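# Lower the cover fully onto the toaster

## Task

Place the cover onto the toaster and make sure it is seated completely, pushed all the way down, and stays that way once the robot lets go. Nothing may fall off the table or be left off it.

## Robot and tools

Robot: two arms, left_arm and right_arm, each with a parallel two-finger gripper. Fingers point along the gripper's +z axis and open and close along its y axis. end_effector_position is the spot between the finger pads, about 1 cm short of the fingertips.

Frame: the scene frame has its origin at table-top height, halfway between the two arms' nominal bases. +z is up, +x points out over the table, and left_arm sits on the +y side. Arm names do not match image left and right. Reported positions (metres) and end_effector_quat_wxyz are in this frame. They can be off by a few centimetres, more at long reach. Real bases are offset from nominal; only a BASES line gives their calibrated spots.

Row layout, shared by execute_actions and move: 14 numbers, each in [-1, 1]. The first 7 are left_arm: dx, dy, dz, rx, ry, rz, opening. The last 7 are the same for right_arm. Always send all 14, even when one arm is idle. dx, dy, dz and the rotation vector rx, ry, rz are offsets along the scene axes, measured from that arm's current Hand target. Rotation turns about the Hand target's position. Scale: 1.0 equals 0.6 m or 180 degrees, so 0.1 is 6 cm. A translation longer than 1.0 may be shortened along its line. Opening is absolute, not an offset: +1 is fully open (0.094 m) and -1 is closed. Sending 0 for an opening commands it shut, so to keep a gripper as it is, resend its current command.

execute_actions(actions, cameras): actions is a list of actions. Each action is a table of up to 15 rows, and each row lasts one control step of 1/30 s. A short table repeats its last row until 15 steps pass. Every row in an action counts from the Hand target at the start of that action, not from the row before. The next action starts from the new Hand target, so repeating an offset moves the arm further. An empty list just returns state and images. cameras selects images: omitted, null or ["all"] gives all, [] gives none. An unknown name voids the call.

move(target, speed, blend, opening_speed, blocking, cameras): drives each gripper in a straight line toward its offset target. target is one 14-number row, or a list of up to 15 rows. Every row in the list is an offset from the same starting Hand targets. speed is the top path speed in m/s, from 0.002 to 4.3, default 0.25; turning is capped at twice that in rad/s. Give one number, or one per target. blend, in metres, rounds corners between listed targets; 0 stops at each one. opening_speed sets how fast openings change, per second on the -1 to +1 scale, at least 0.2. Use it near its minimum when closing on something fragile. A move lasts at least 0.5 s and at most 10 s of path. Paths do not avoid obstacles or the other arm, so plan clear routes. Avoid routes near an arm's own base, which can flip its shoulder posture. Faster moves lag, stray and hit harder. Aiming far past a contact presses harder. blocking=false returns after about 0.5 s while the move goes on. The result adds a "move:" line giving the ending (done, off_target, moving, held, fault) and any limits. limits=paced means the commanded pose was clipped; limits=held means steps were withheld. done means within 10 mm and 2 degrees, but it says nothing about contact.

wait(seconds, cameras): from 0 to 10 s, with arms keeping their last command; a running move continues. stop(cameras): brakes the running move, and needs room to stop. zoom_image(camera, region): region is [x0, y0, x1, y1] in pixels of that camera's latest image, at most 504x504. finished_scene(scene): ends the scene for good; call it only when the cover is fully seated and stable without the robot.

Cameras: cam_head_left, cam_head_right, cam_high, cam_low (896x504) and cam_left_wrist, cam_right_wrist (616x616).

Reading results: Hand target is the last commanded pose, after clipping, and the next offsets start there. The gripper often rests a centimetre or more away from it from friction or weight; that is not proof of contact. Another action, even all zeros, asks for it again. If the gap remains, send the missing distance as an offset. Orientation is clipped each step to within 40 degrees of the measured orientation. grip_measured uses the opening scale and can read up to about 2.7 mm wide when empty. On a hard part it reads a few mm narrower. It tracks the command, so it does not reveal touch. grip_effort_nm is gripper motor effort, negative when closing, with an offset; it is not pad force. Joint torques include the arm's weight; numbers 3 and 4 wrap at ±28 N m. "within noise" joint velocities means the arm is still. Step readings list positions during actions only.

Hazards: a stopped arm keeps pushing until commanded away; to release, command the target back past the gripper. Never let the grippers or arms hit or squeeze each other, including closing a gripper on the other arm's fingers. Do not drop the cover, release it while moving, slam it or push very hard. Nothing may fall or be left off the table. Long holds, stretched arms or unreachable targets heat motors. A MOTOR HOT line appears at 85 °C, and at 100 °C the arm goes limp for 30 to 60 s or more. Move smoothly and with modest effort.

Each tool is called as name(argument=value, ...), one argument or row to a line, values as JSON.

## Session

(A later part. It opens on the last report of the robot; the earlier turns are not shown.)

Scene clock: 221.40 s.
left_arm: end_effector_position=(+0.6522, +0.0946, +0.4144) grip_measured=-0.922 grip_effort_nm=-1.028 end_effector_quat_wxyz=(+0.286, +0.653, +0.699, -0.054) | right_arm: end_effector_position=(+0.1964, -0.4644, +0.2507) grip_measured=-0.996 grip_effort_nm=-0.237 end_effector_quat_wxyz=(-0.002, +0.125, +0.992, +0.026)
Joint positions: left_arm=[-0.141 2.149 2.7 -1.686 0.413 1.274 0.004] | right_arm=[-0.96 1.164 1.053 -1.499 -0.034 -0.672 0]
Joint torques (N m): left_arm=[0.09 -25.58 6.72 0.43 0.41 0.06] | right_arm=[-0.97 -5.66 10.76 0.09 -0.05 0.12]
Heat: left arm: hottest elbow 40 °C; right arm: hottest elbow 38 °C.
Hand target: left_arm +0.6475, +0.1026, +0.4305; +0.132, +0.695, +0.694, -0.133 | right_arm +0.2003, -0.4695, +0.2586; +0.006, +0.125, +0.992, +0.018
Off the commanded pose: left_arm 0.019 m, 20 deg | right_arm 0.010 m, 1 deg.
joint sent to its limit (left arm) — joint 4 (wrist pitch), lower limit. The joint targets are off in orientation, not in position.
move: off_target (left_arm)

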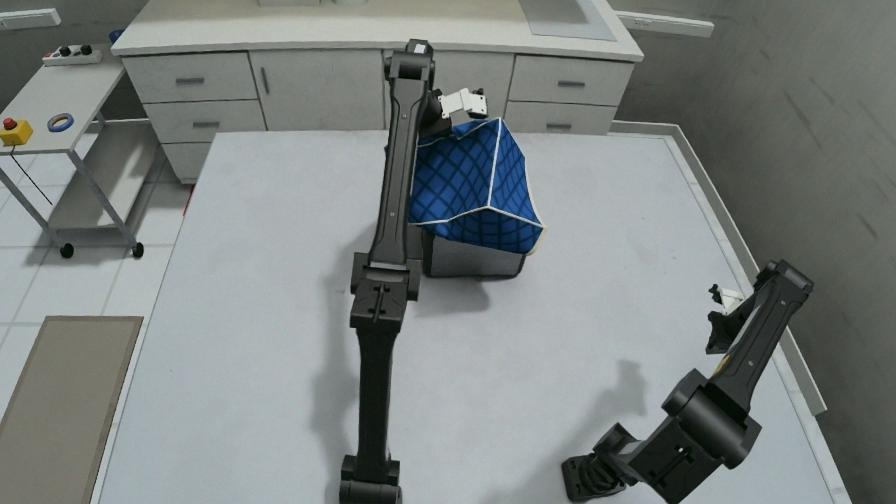

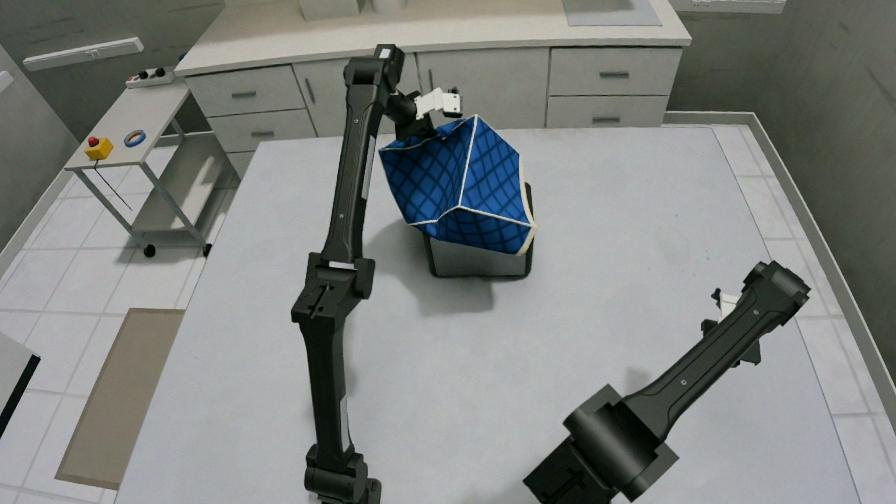

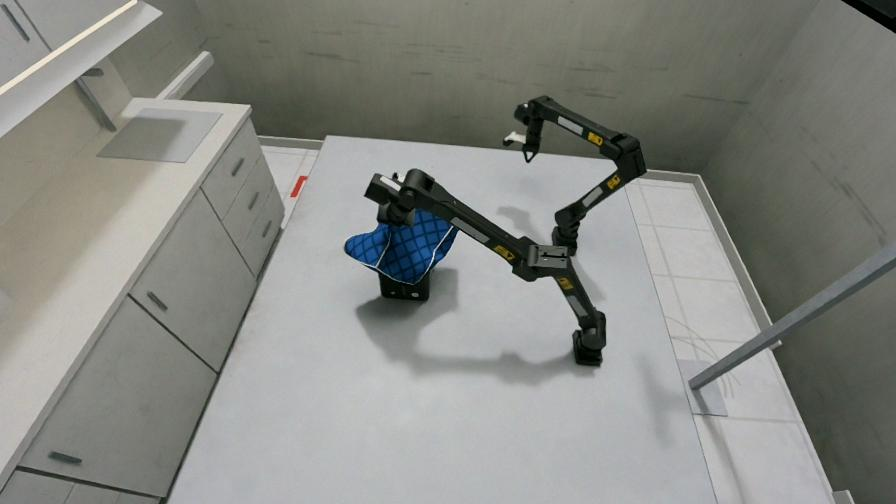

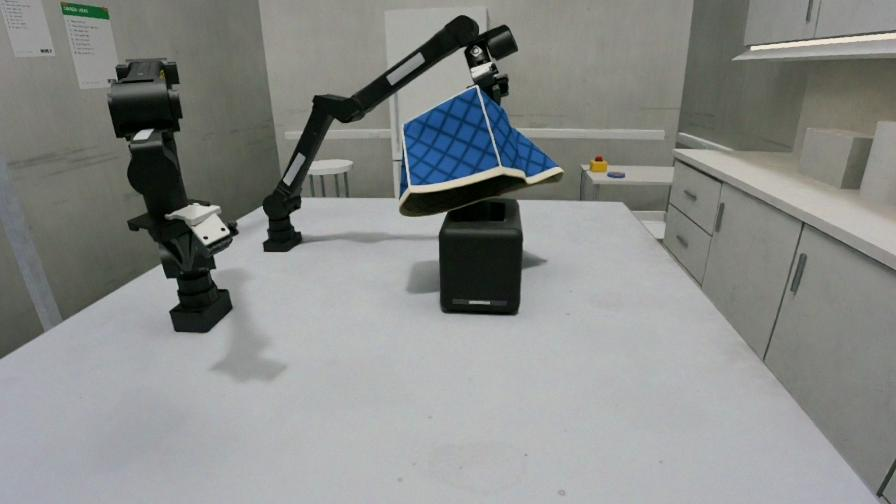

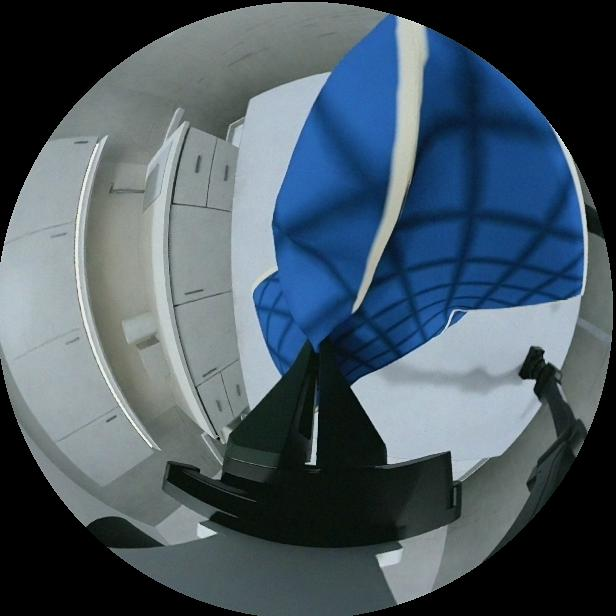

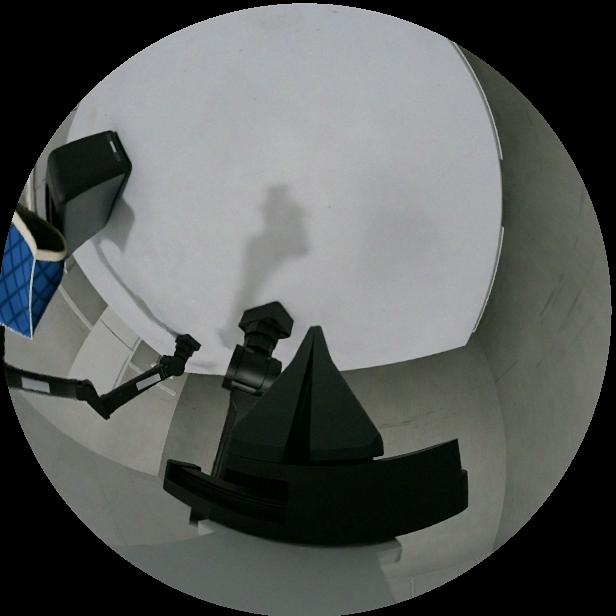

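move(
  target=[0,0.01,-0.09,0,0,0,-1,0,0,0,0,0,0,-1],
  speed=0.12,
)

zoom_image(
  camera="cam_high",
  region=[320, 120, 500, 320],
)

zoom_image(
  camera="cam_head_right",
  region=[380, 80, 580, 300],
)

Scene clock: 227.80 s.
left_arm: end_effector_position=(+0.6488, +0.0979, +0.3632) grip_measured=-0.922 grip_effort_nm=-1.018 end_effector_quat_wxyz=(+0.238, +0.668, +0.701, -0.076) | right_arm: end_effector_position=(+0.1964, -0.4644, +0.2507) grip_measured=-0.996 grip_effort_nm=-0.222 end_effector_quat_wxyz=(-0.002, +0.125, +0.992, +0.026)
Joint positions: left_arm=[-0.14 2.149 2.581 -1.686 0.4 1.323 0.004] | right_arm=[-0.96 1.164 1.053 -1.499 -0.034 -0.672 0]
Joint torques (N m): left_arm=[0.73 -25.58 7.23 0.24 0.28 0.12] | right_arm=[-0.97 -5.48 10.8 0.09 -0.05 0.11]
Heat: left arm: hottest elbow 40 °C; right arm: hottest elbow 38 °C.
Hand target: left_arm +0.6475, +0.1086, +0.3765; +0.132, +0.695, +0.694, -0.132 | right_arm +0.2003, -0.4695, +0.2586; +0.006, +0.125, +0.992, +0.018
Off the commanded pose: left_arm 0.017 m, 14 deg | right_arm 0.010 m, 1 deg.
joint sent to its limit (left arm) — joint 4 (wrist pitch), lower limit. The joint targets are off in orientation, not in position.
move: off_target (left_arm)

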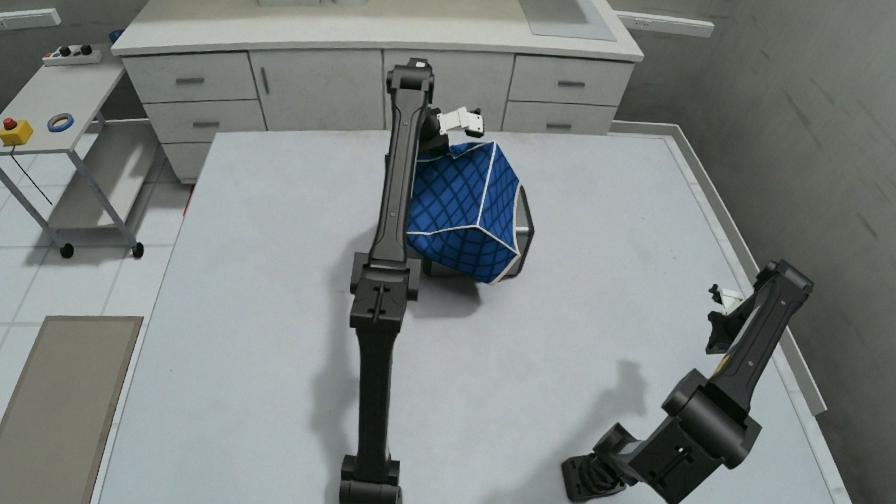

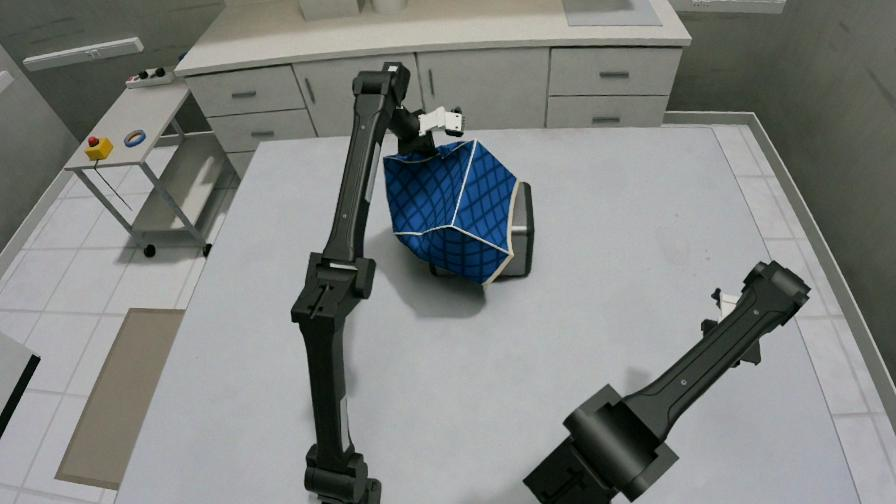

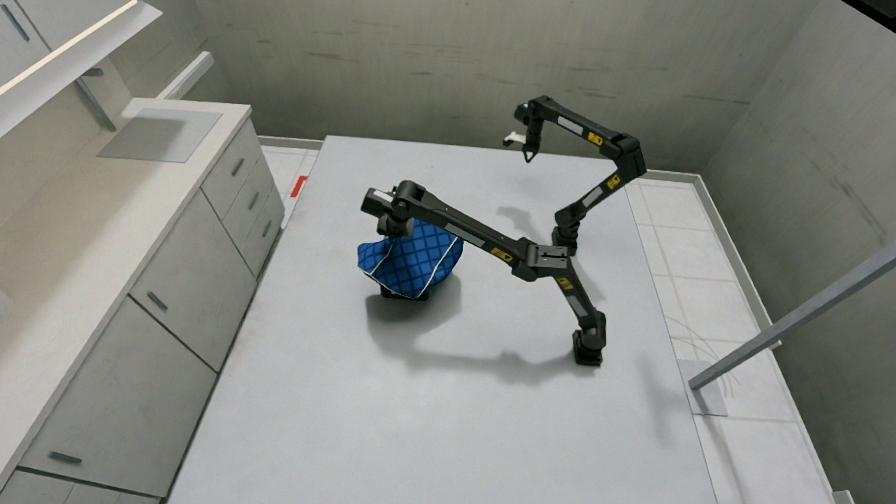

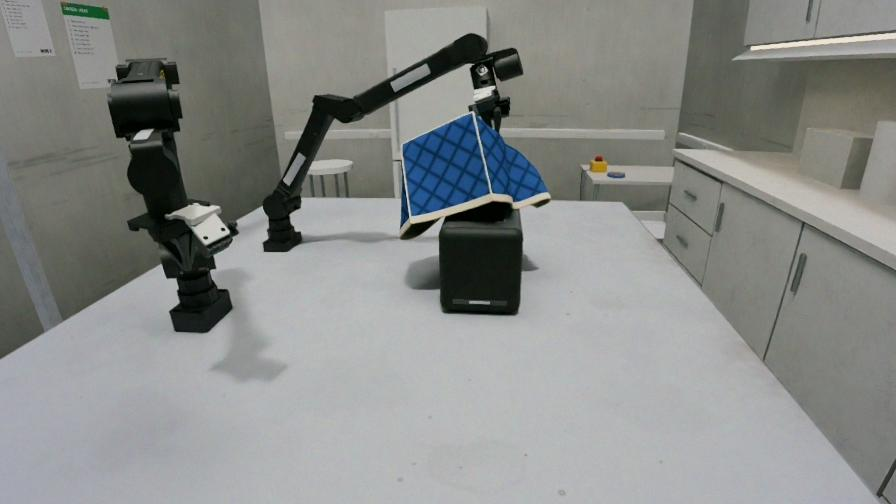

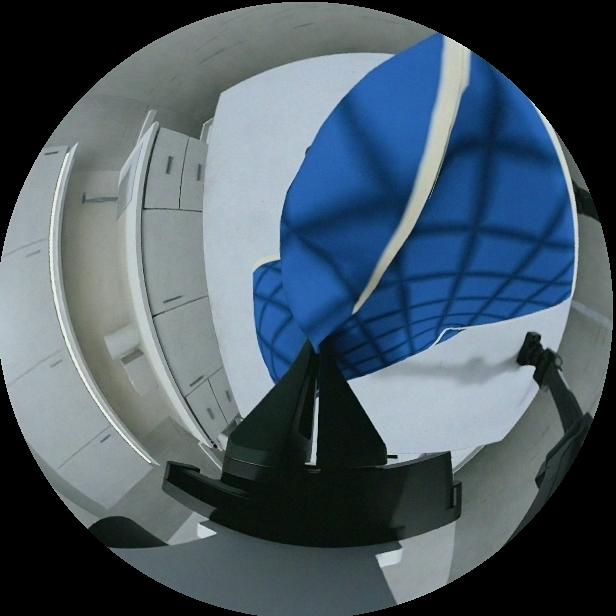

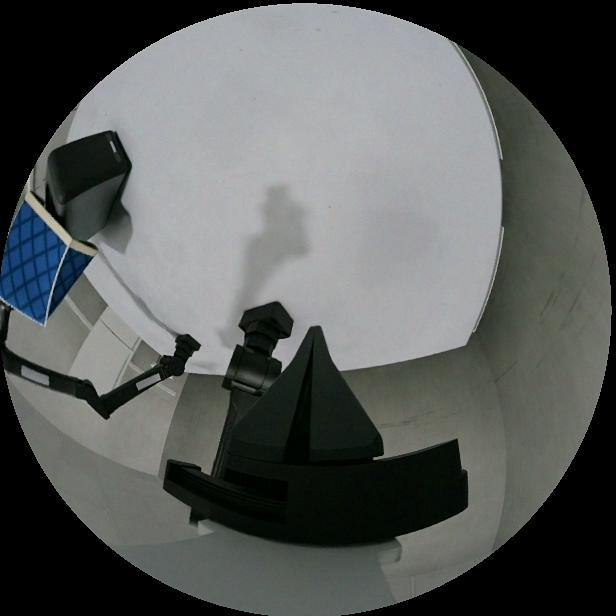

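Scaled by 2.520.

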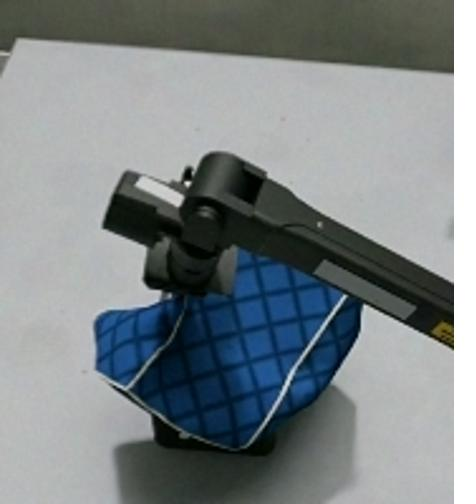

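Scaled by 2.291.

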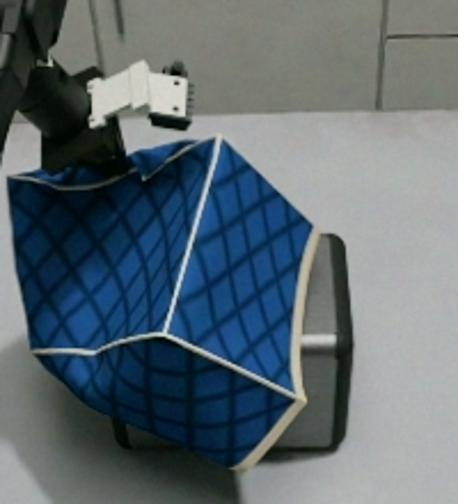

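move(
  target=[0,-0.10,0.02,0,0,0,-1,0,0,0,0,0,0,-1],
  speed=0.1,
)

zoom_image(
  camera="cam_high",
  region=[320, 120, 500, 320],
)

zoom_image(
  camera="cam_head_right",
  region=[380, 80, 580, 300],
)

Scene clock: 238.30 s.
left_arm: end_effector_position=(+0.6438, +0.0601, +0.3798) grip_measured=-0.922 grip_effort_nm=-1.028 end_effector_quat_wxyz=(+0.248, +0.664, +0.701, -0.072) | right_arm: end_effector_position=(+0.1964, -0.4644, +0.2507) grip_measured=-0.996 grip_effort_nm=-0.232 end_effector_quat_wxyz=(-0.002, +0.125, +0.992, +0.026)
Joint positions: left_arm=[-0.197 2.157 2.636 -1.686 0.385 1.252 0.004] | right_arm=[-0.96 1.164 1.053 -1.499 -0.034 -0.672 0]
Joint torques (N m): left_arm=[-1.32 -22.71 10.43 0.36 0.43 -0.13] | right_arm=[-0.91 -5.66 10.76 0.1 -0.04 0.12]
Heat: left arm: hottest elbow 40 °C; right arm: hottest elbow 38 °C.
Hand target: left_arm +0.6475, +0.0486, +0.3885; +0.132, +0.695, +0.694, -0.133 | right_arm +0.2003, -0.4695, +0.2586; +0.006, +0.125, +0.992, +0.018
Off the commanded pose: left_arm 0.015 m, 15 deg | right_arm 0.010 m, 1 deg.
joint sent to its limit (left arm) — joint 4 (wrist pitch), lower limit. The joint targets are off in orientation, not in position.
move: off_target (left_arm)

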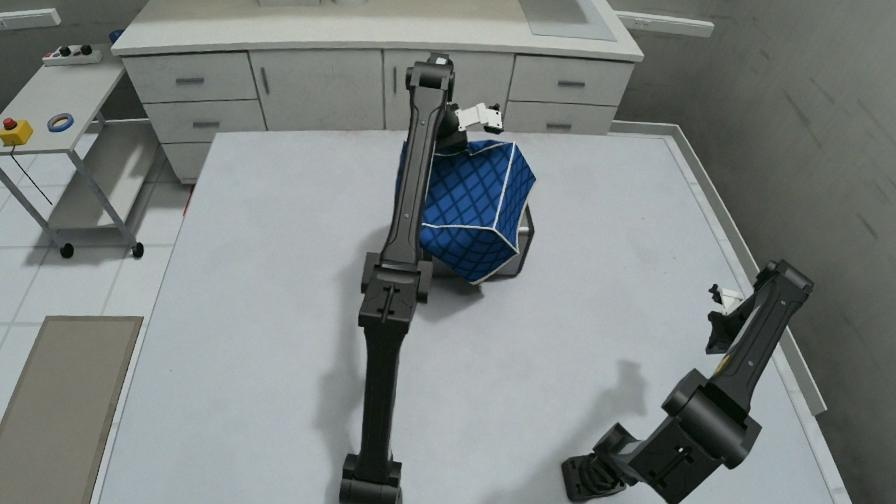

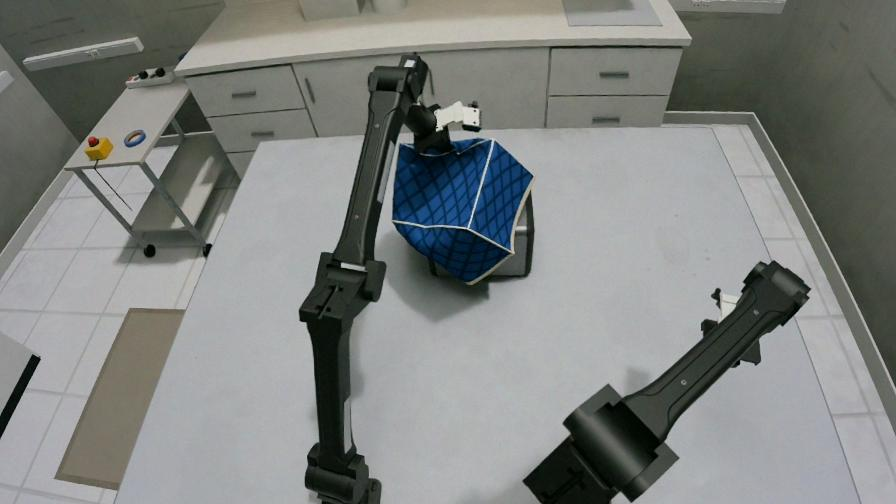

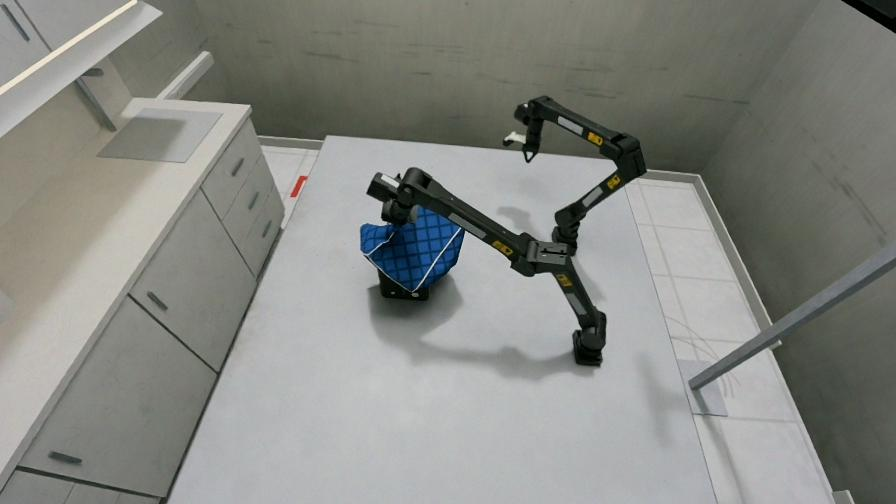

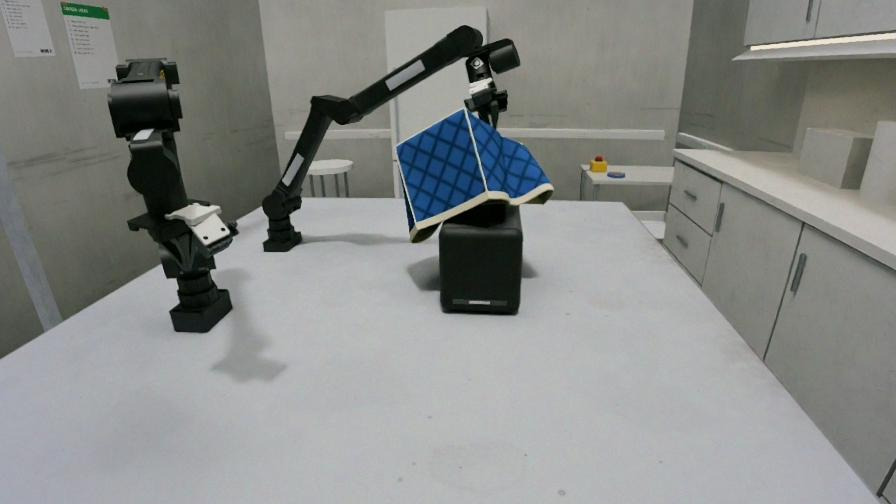

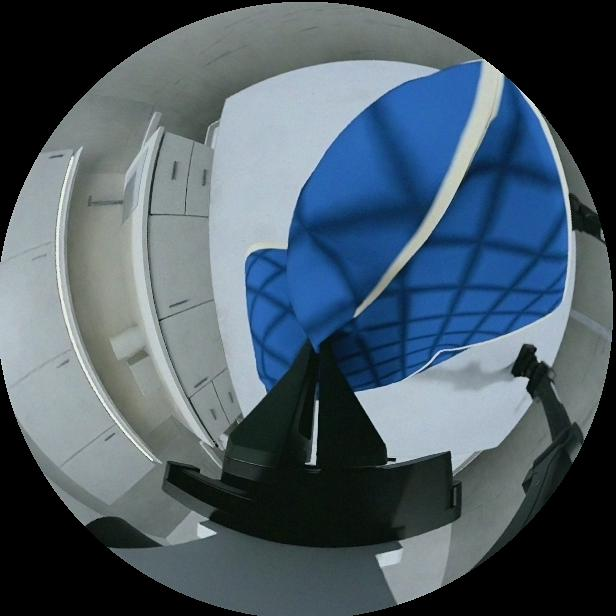

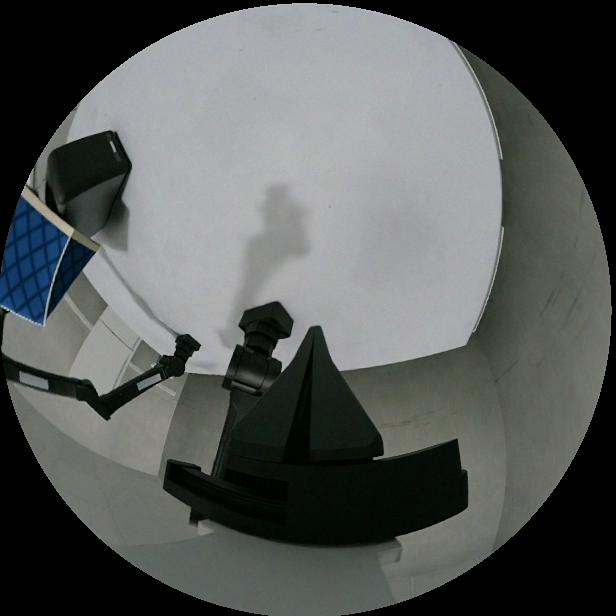

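Scaled by 2.520.

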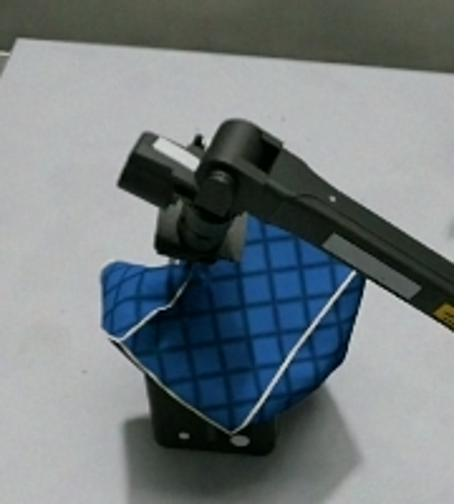

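Scaled by 2.291.

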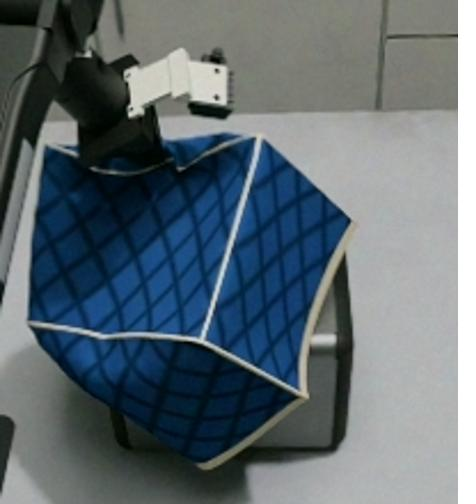

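move(
  target=[0,-0.045,0.01,0,0,0.07,-1,0,0,0,0,0,0,-1],
  speed=0.1,
)

zoom_image(
  camera="cam_high",
  region=[320, 120, 500, 320],
)

zoom_image(
  camera="cam_head_right",
  region=[380, 80, 580, 300],
)

Scene clock: 246.13 s.
left_arm: end_effector_position=(+0.6443, +0.0336, +0.3877) grip_measured=-0.922 grip_effort_nm=-1.033 end_effector_quat_wxyz=(+0.246, +0.589, +0.765, -0.081) | right_arm: end_effector_position=(+0.1964, -0.4644, +0.2507) grip_measured=-0.996 grip_effort_nm=-0.237 end_effector_quat_wxyz=(-0.002, +0.125, +0.992, +0.026)
Joint positions: left_arm=[-0.243 2.181 2.7 -1.686 0.343 1.004 0.004] | right_arm=[-0.96 1.164 1.053 -1.499 -0.034 -0.672 0]
Joint torques (N m): left_arm=[-1.26 -22.48 10.28 0.39 0.36 -0.12] | right_arm=[-0.91 -5.6 10.77 0.09 -0.04 0.11]
Heat: left arm: hottest elbow 40 °C; right arm: hottest elbow 38 °C.
Hand target: left_arm +0.6475, +0.0218, +0.3946; +0.146, +0.615, +0.766, -0.117 | right_arm +0.2003, -0.4695, +0.2586; +0.006, +0.125, +0.992, +0.018
Off the commanded pose: left_arm 0.014 m, 13 deg | right_arm 0.010 m, 1 deg.
joint sent to its limit (left arm) — joint 4 (wrist pitch), lower limit. The joint targets are off in orientation, not in position.
move: off_target (left_arm)

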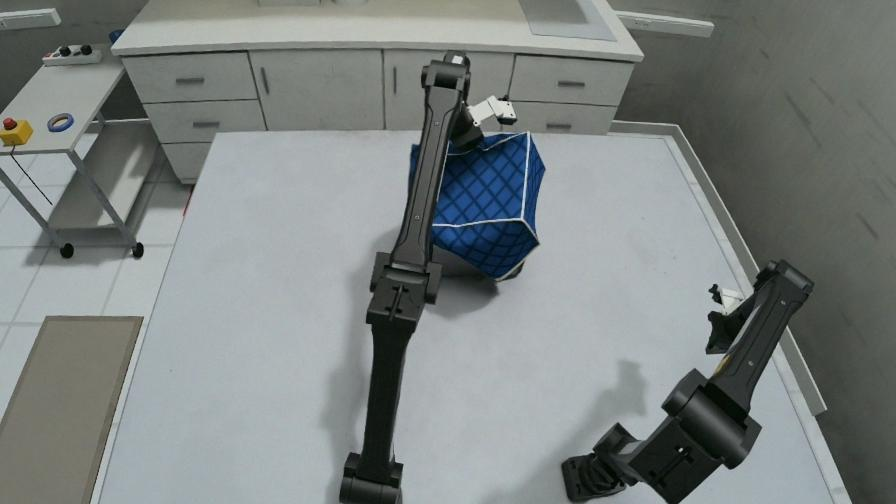

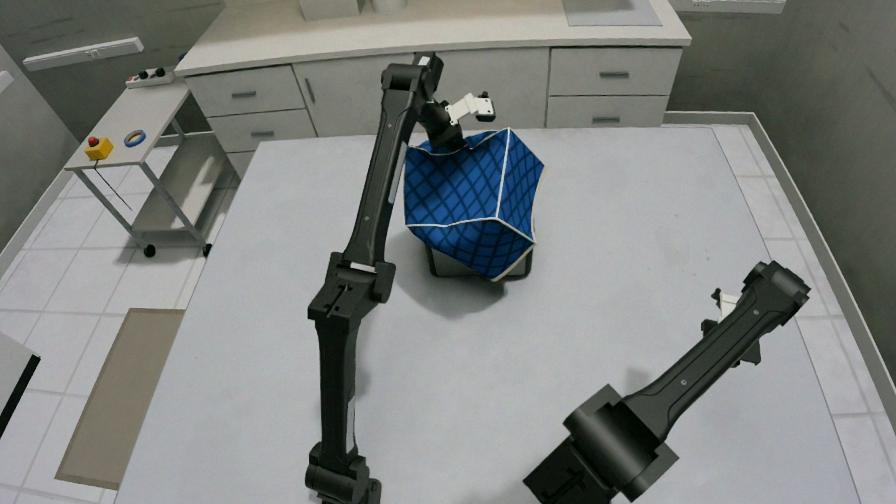

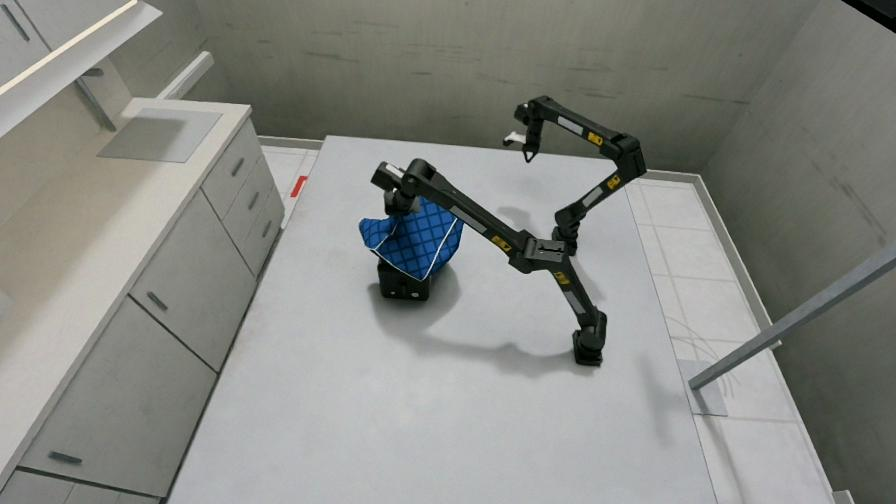

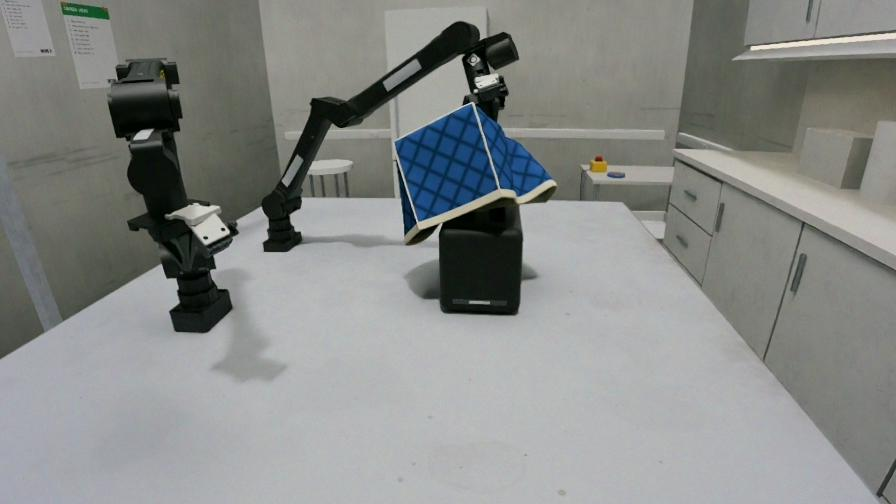

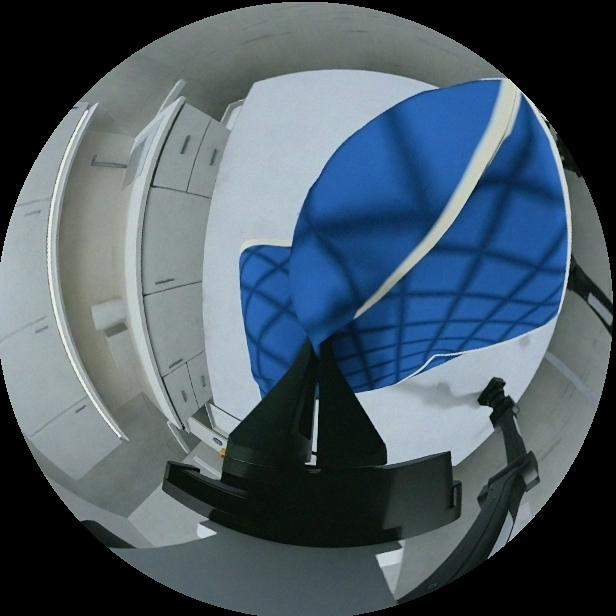

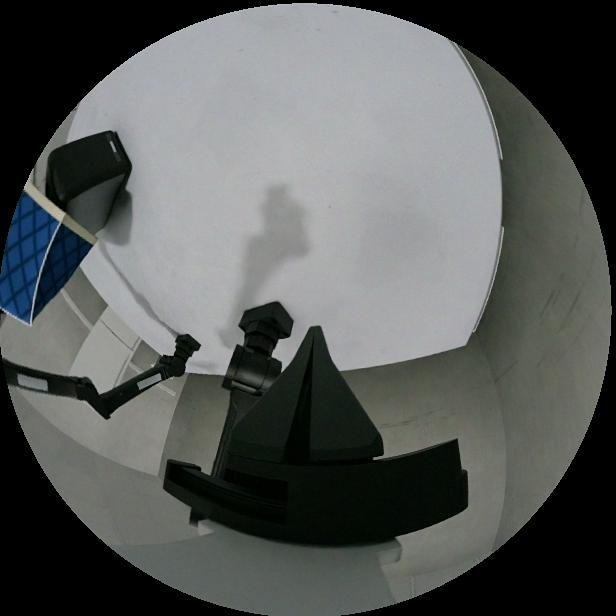

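Scaled by 2.520.

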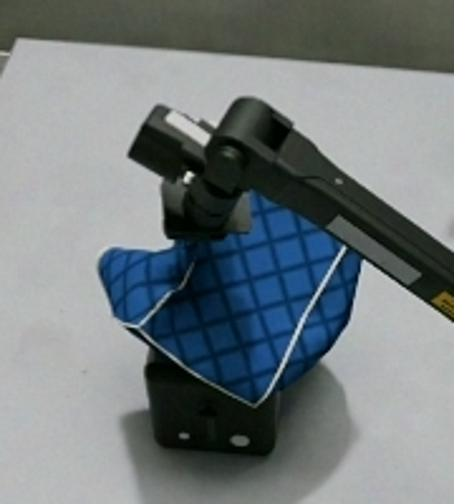

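Scaled by 2.291.

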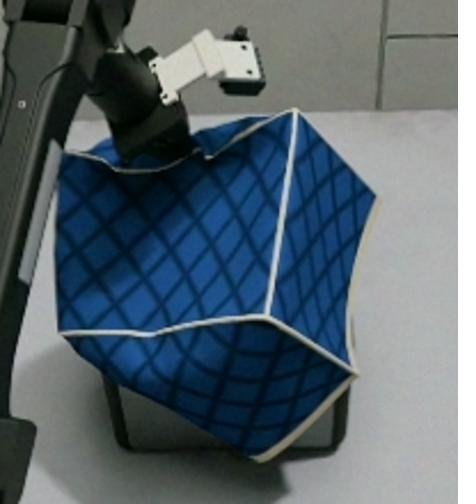

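move(
  target=[
    [0,-0.01,-0.06,0.06,0,0,-1,0,0,0,0,0,0,-1],
    [0,0,-0.14,0.12,0,-0.05,-1,0,0,0,0,0,0,-1],
  ],
  speed=0.1,
)

zoom_image(
  camera="cam_high",
  region=[320, 120, 500, 320],
)

zoom_image(
  camera="cam_head_right",
  region=[380, 80, 580, 300],
)

Scene clock: 259.67 s.
left_arm: end_effector_position=(+0.6450, +0.0308, +0.3303) grip_measured=-0.922 grip_effort_nm=-1.023 end_effector_quat_wxyz=(+0.136, +0.674, +0.723, +0.067) | right_arm: end_effector_position=(+0.1964, -0.4644, +0.2507) grip_measured=-0.996 grip_effort_nm=-0.227 end_effector_quat_wxyz=(-0.002, +0.125, +0.992, +0.026)
Joint positions: left_arm=[-0.329 2.203 2.622 -1.686 -0.01 1.178 0.004] | right_arm=[-0.96 1.164 1.053 -1.499 -0.034 -0.672 0]
Joint torques (N m): left_arm=[-0.62 -22.42 6.93 0.21 -0.14 0.11] | right_arm=[-0.97 -5.42 10.76 0.12 -0.05 0.12]
Heat: left arm: hottest elbow 42 °C; right arm: hottest elbow 38 °C.
Hand target: left_arm +0.6475, +0.0217, +0.3108; +0.019, +0.689, +0.724, +0.017 | right_arm +0.2003, -0.4695, +0.2586; +0.006, +0.125, +0.992, +0.018
Off the commanded pose: left_arm 0.022 m, 15 deg | right_arm 0.010 m, 1 deg.
joint sent to its limit (left arm) — joint 4 (wrist pitch), lower limit. The joint targets are off in orientation, not in position.
move: off_target (left_arm)

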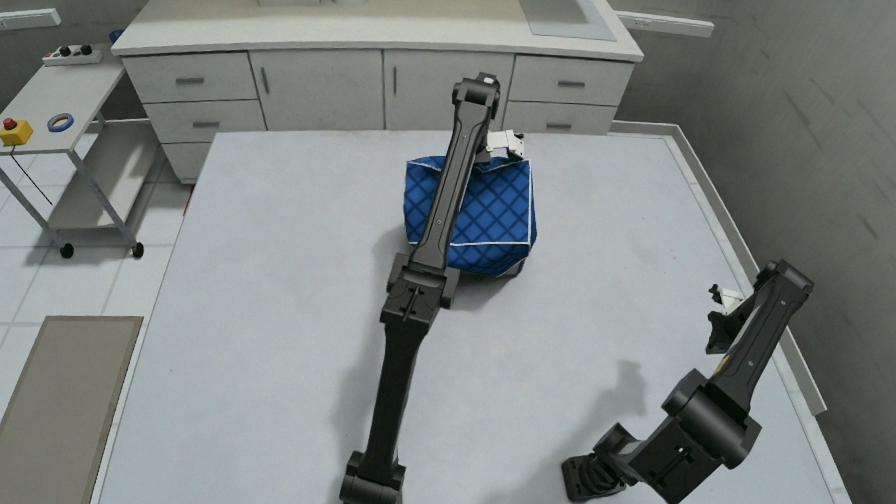

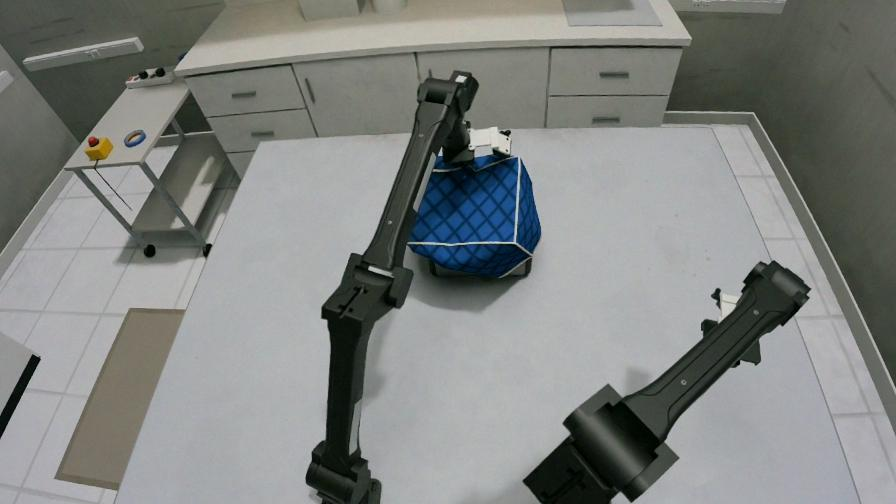

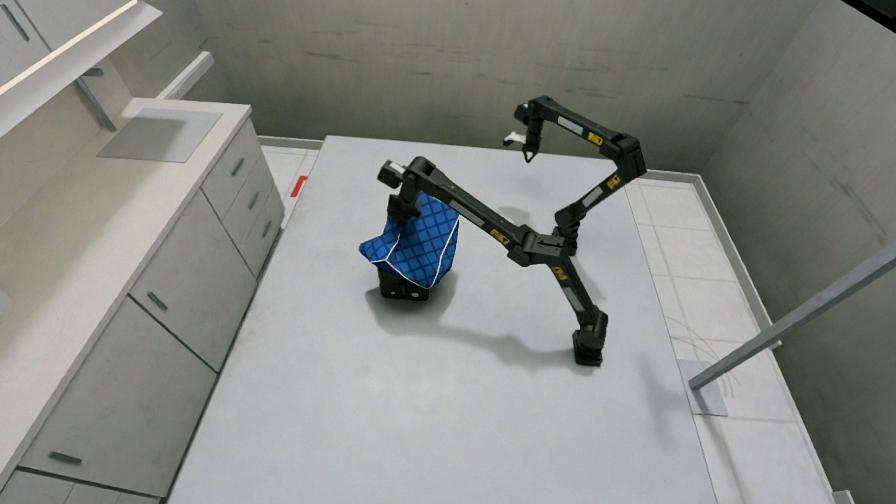

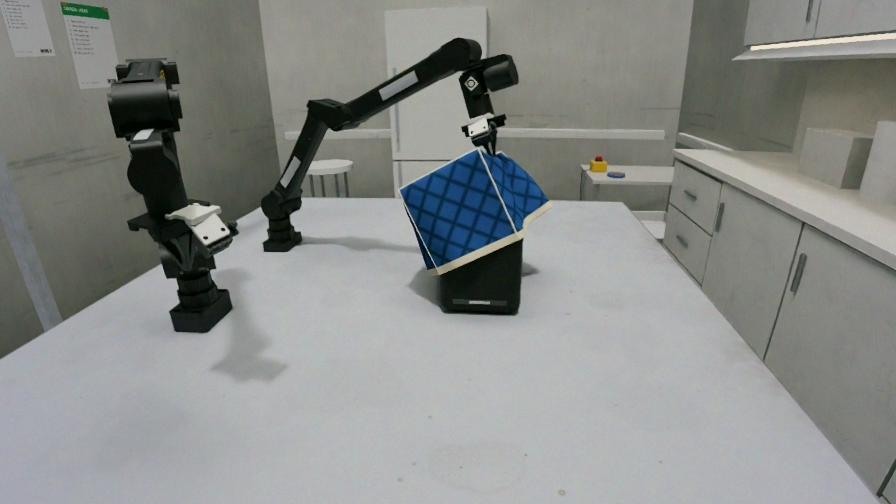

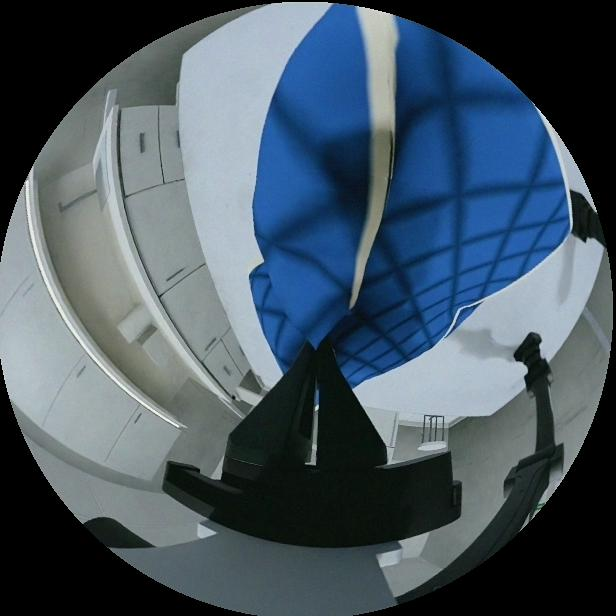

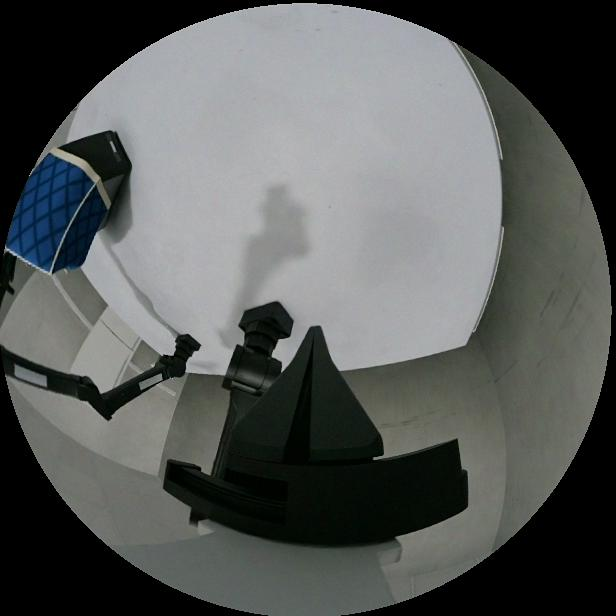

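Scaled by 2.520.

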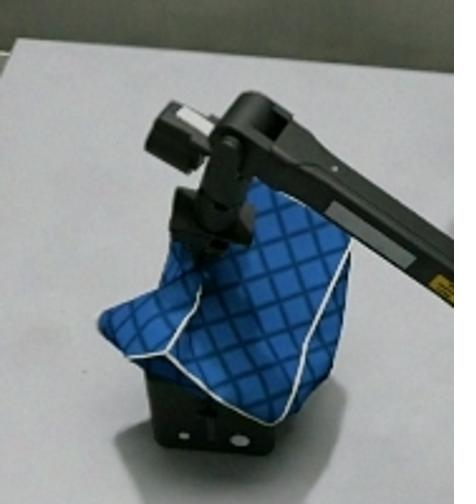

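Scaled by 2.291.

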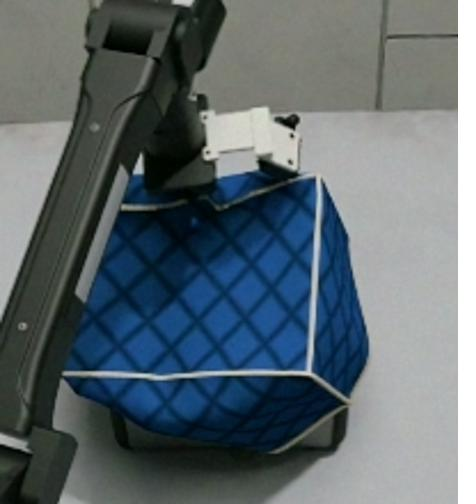

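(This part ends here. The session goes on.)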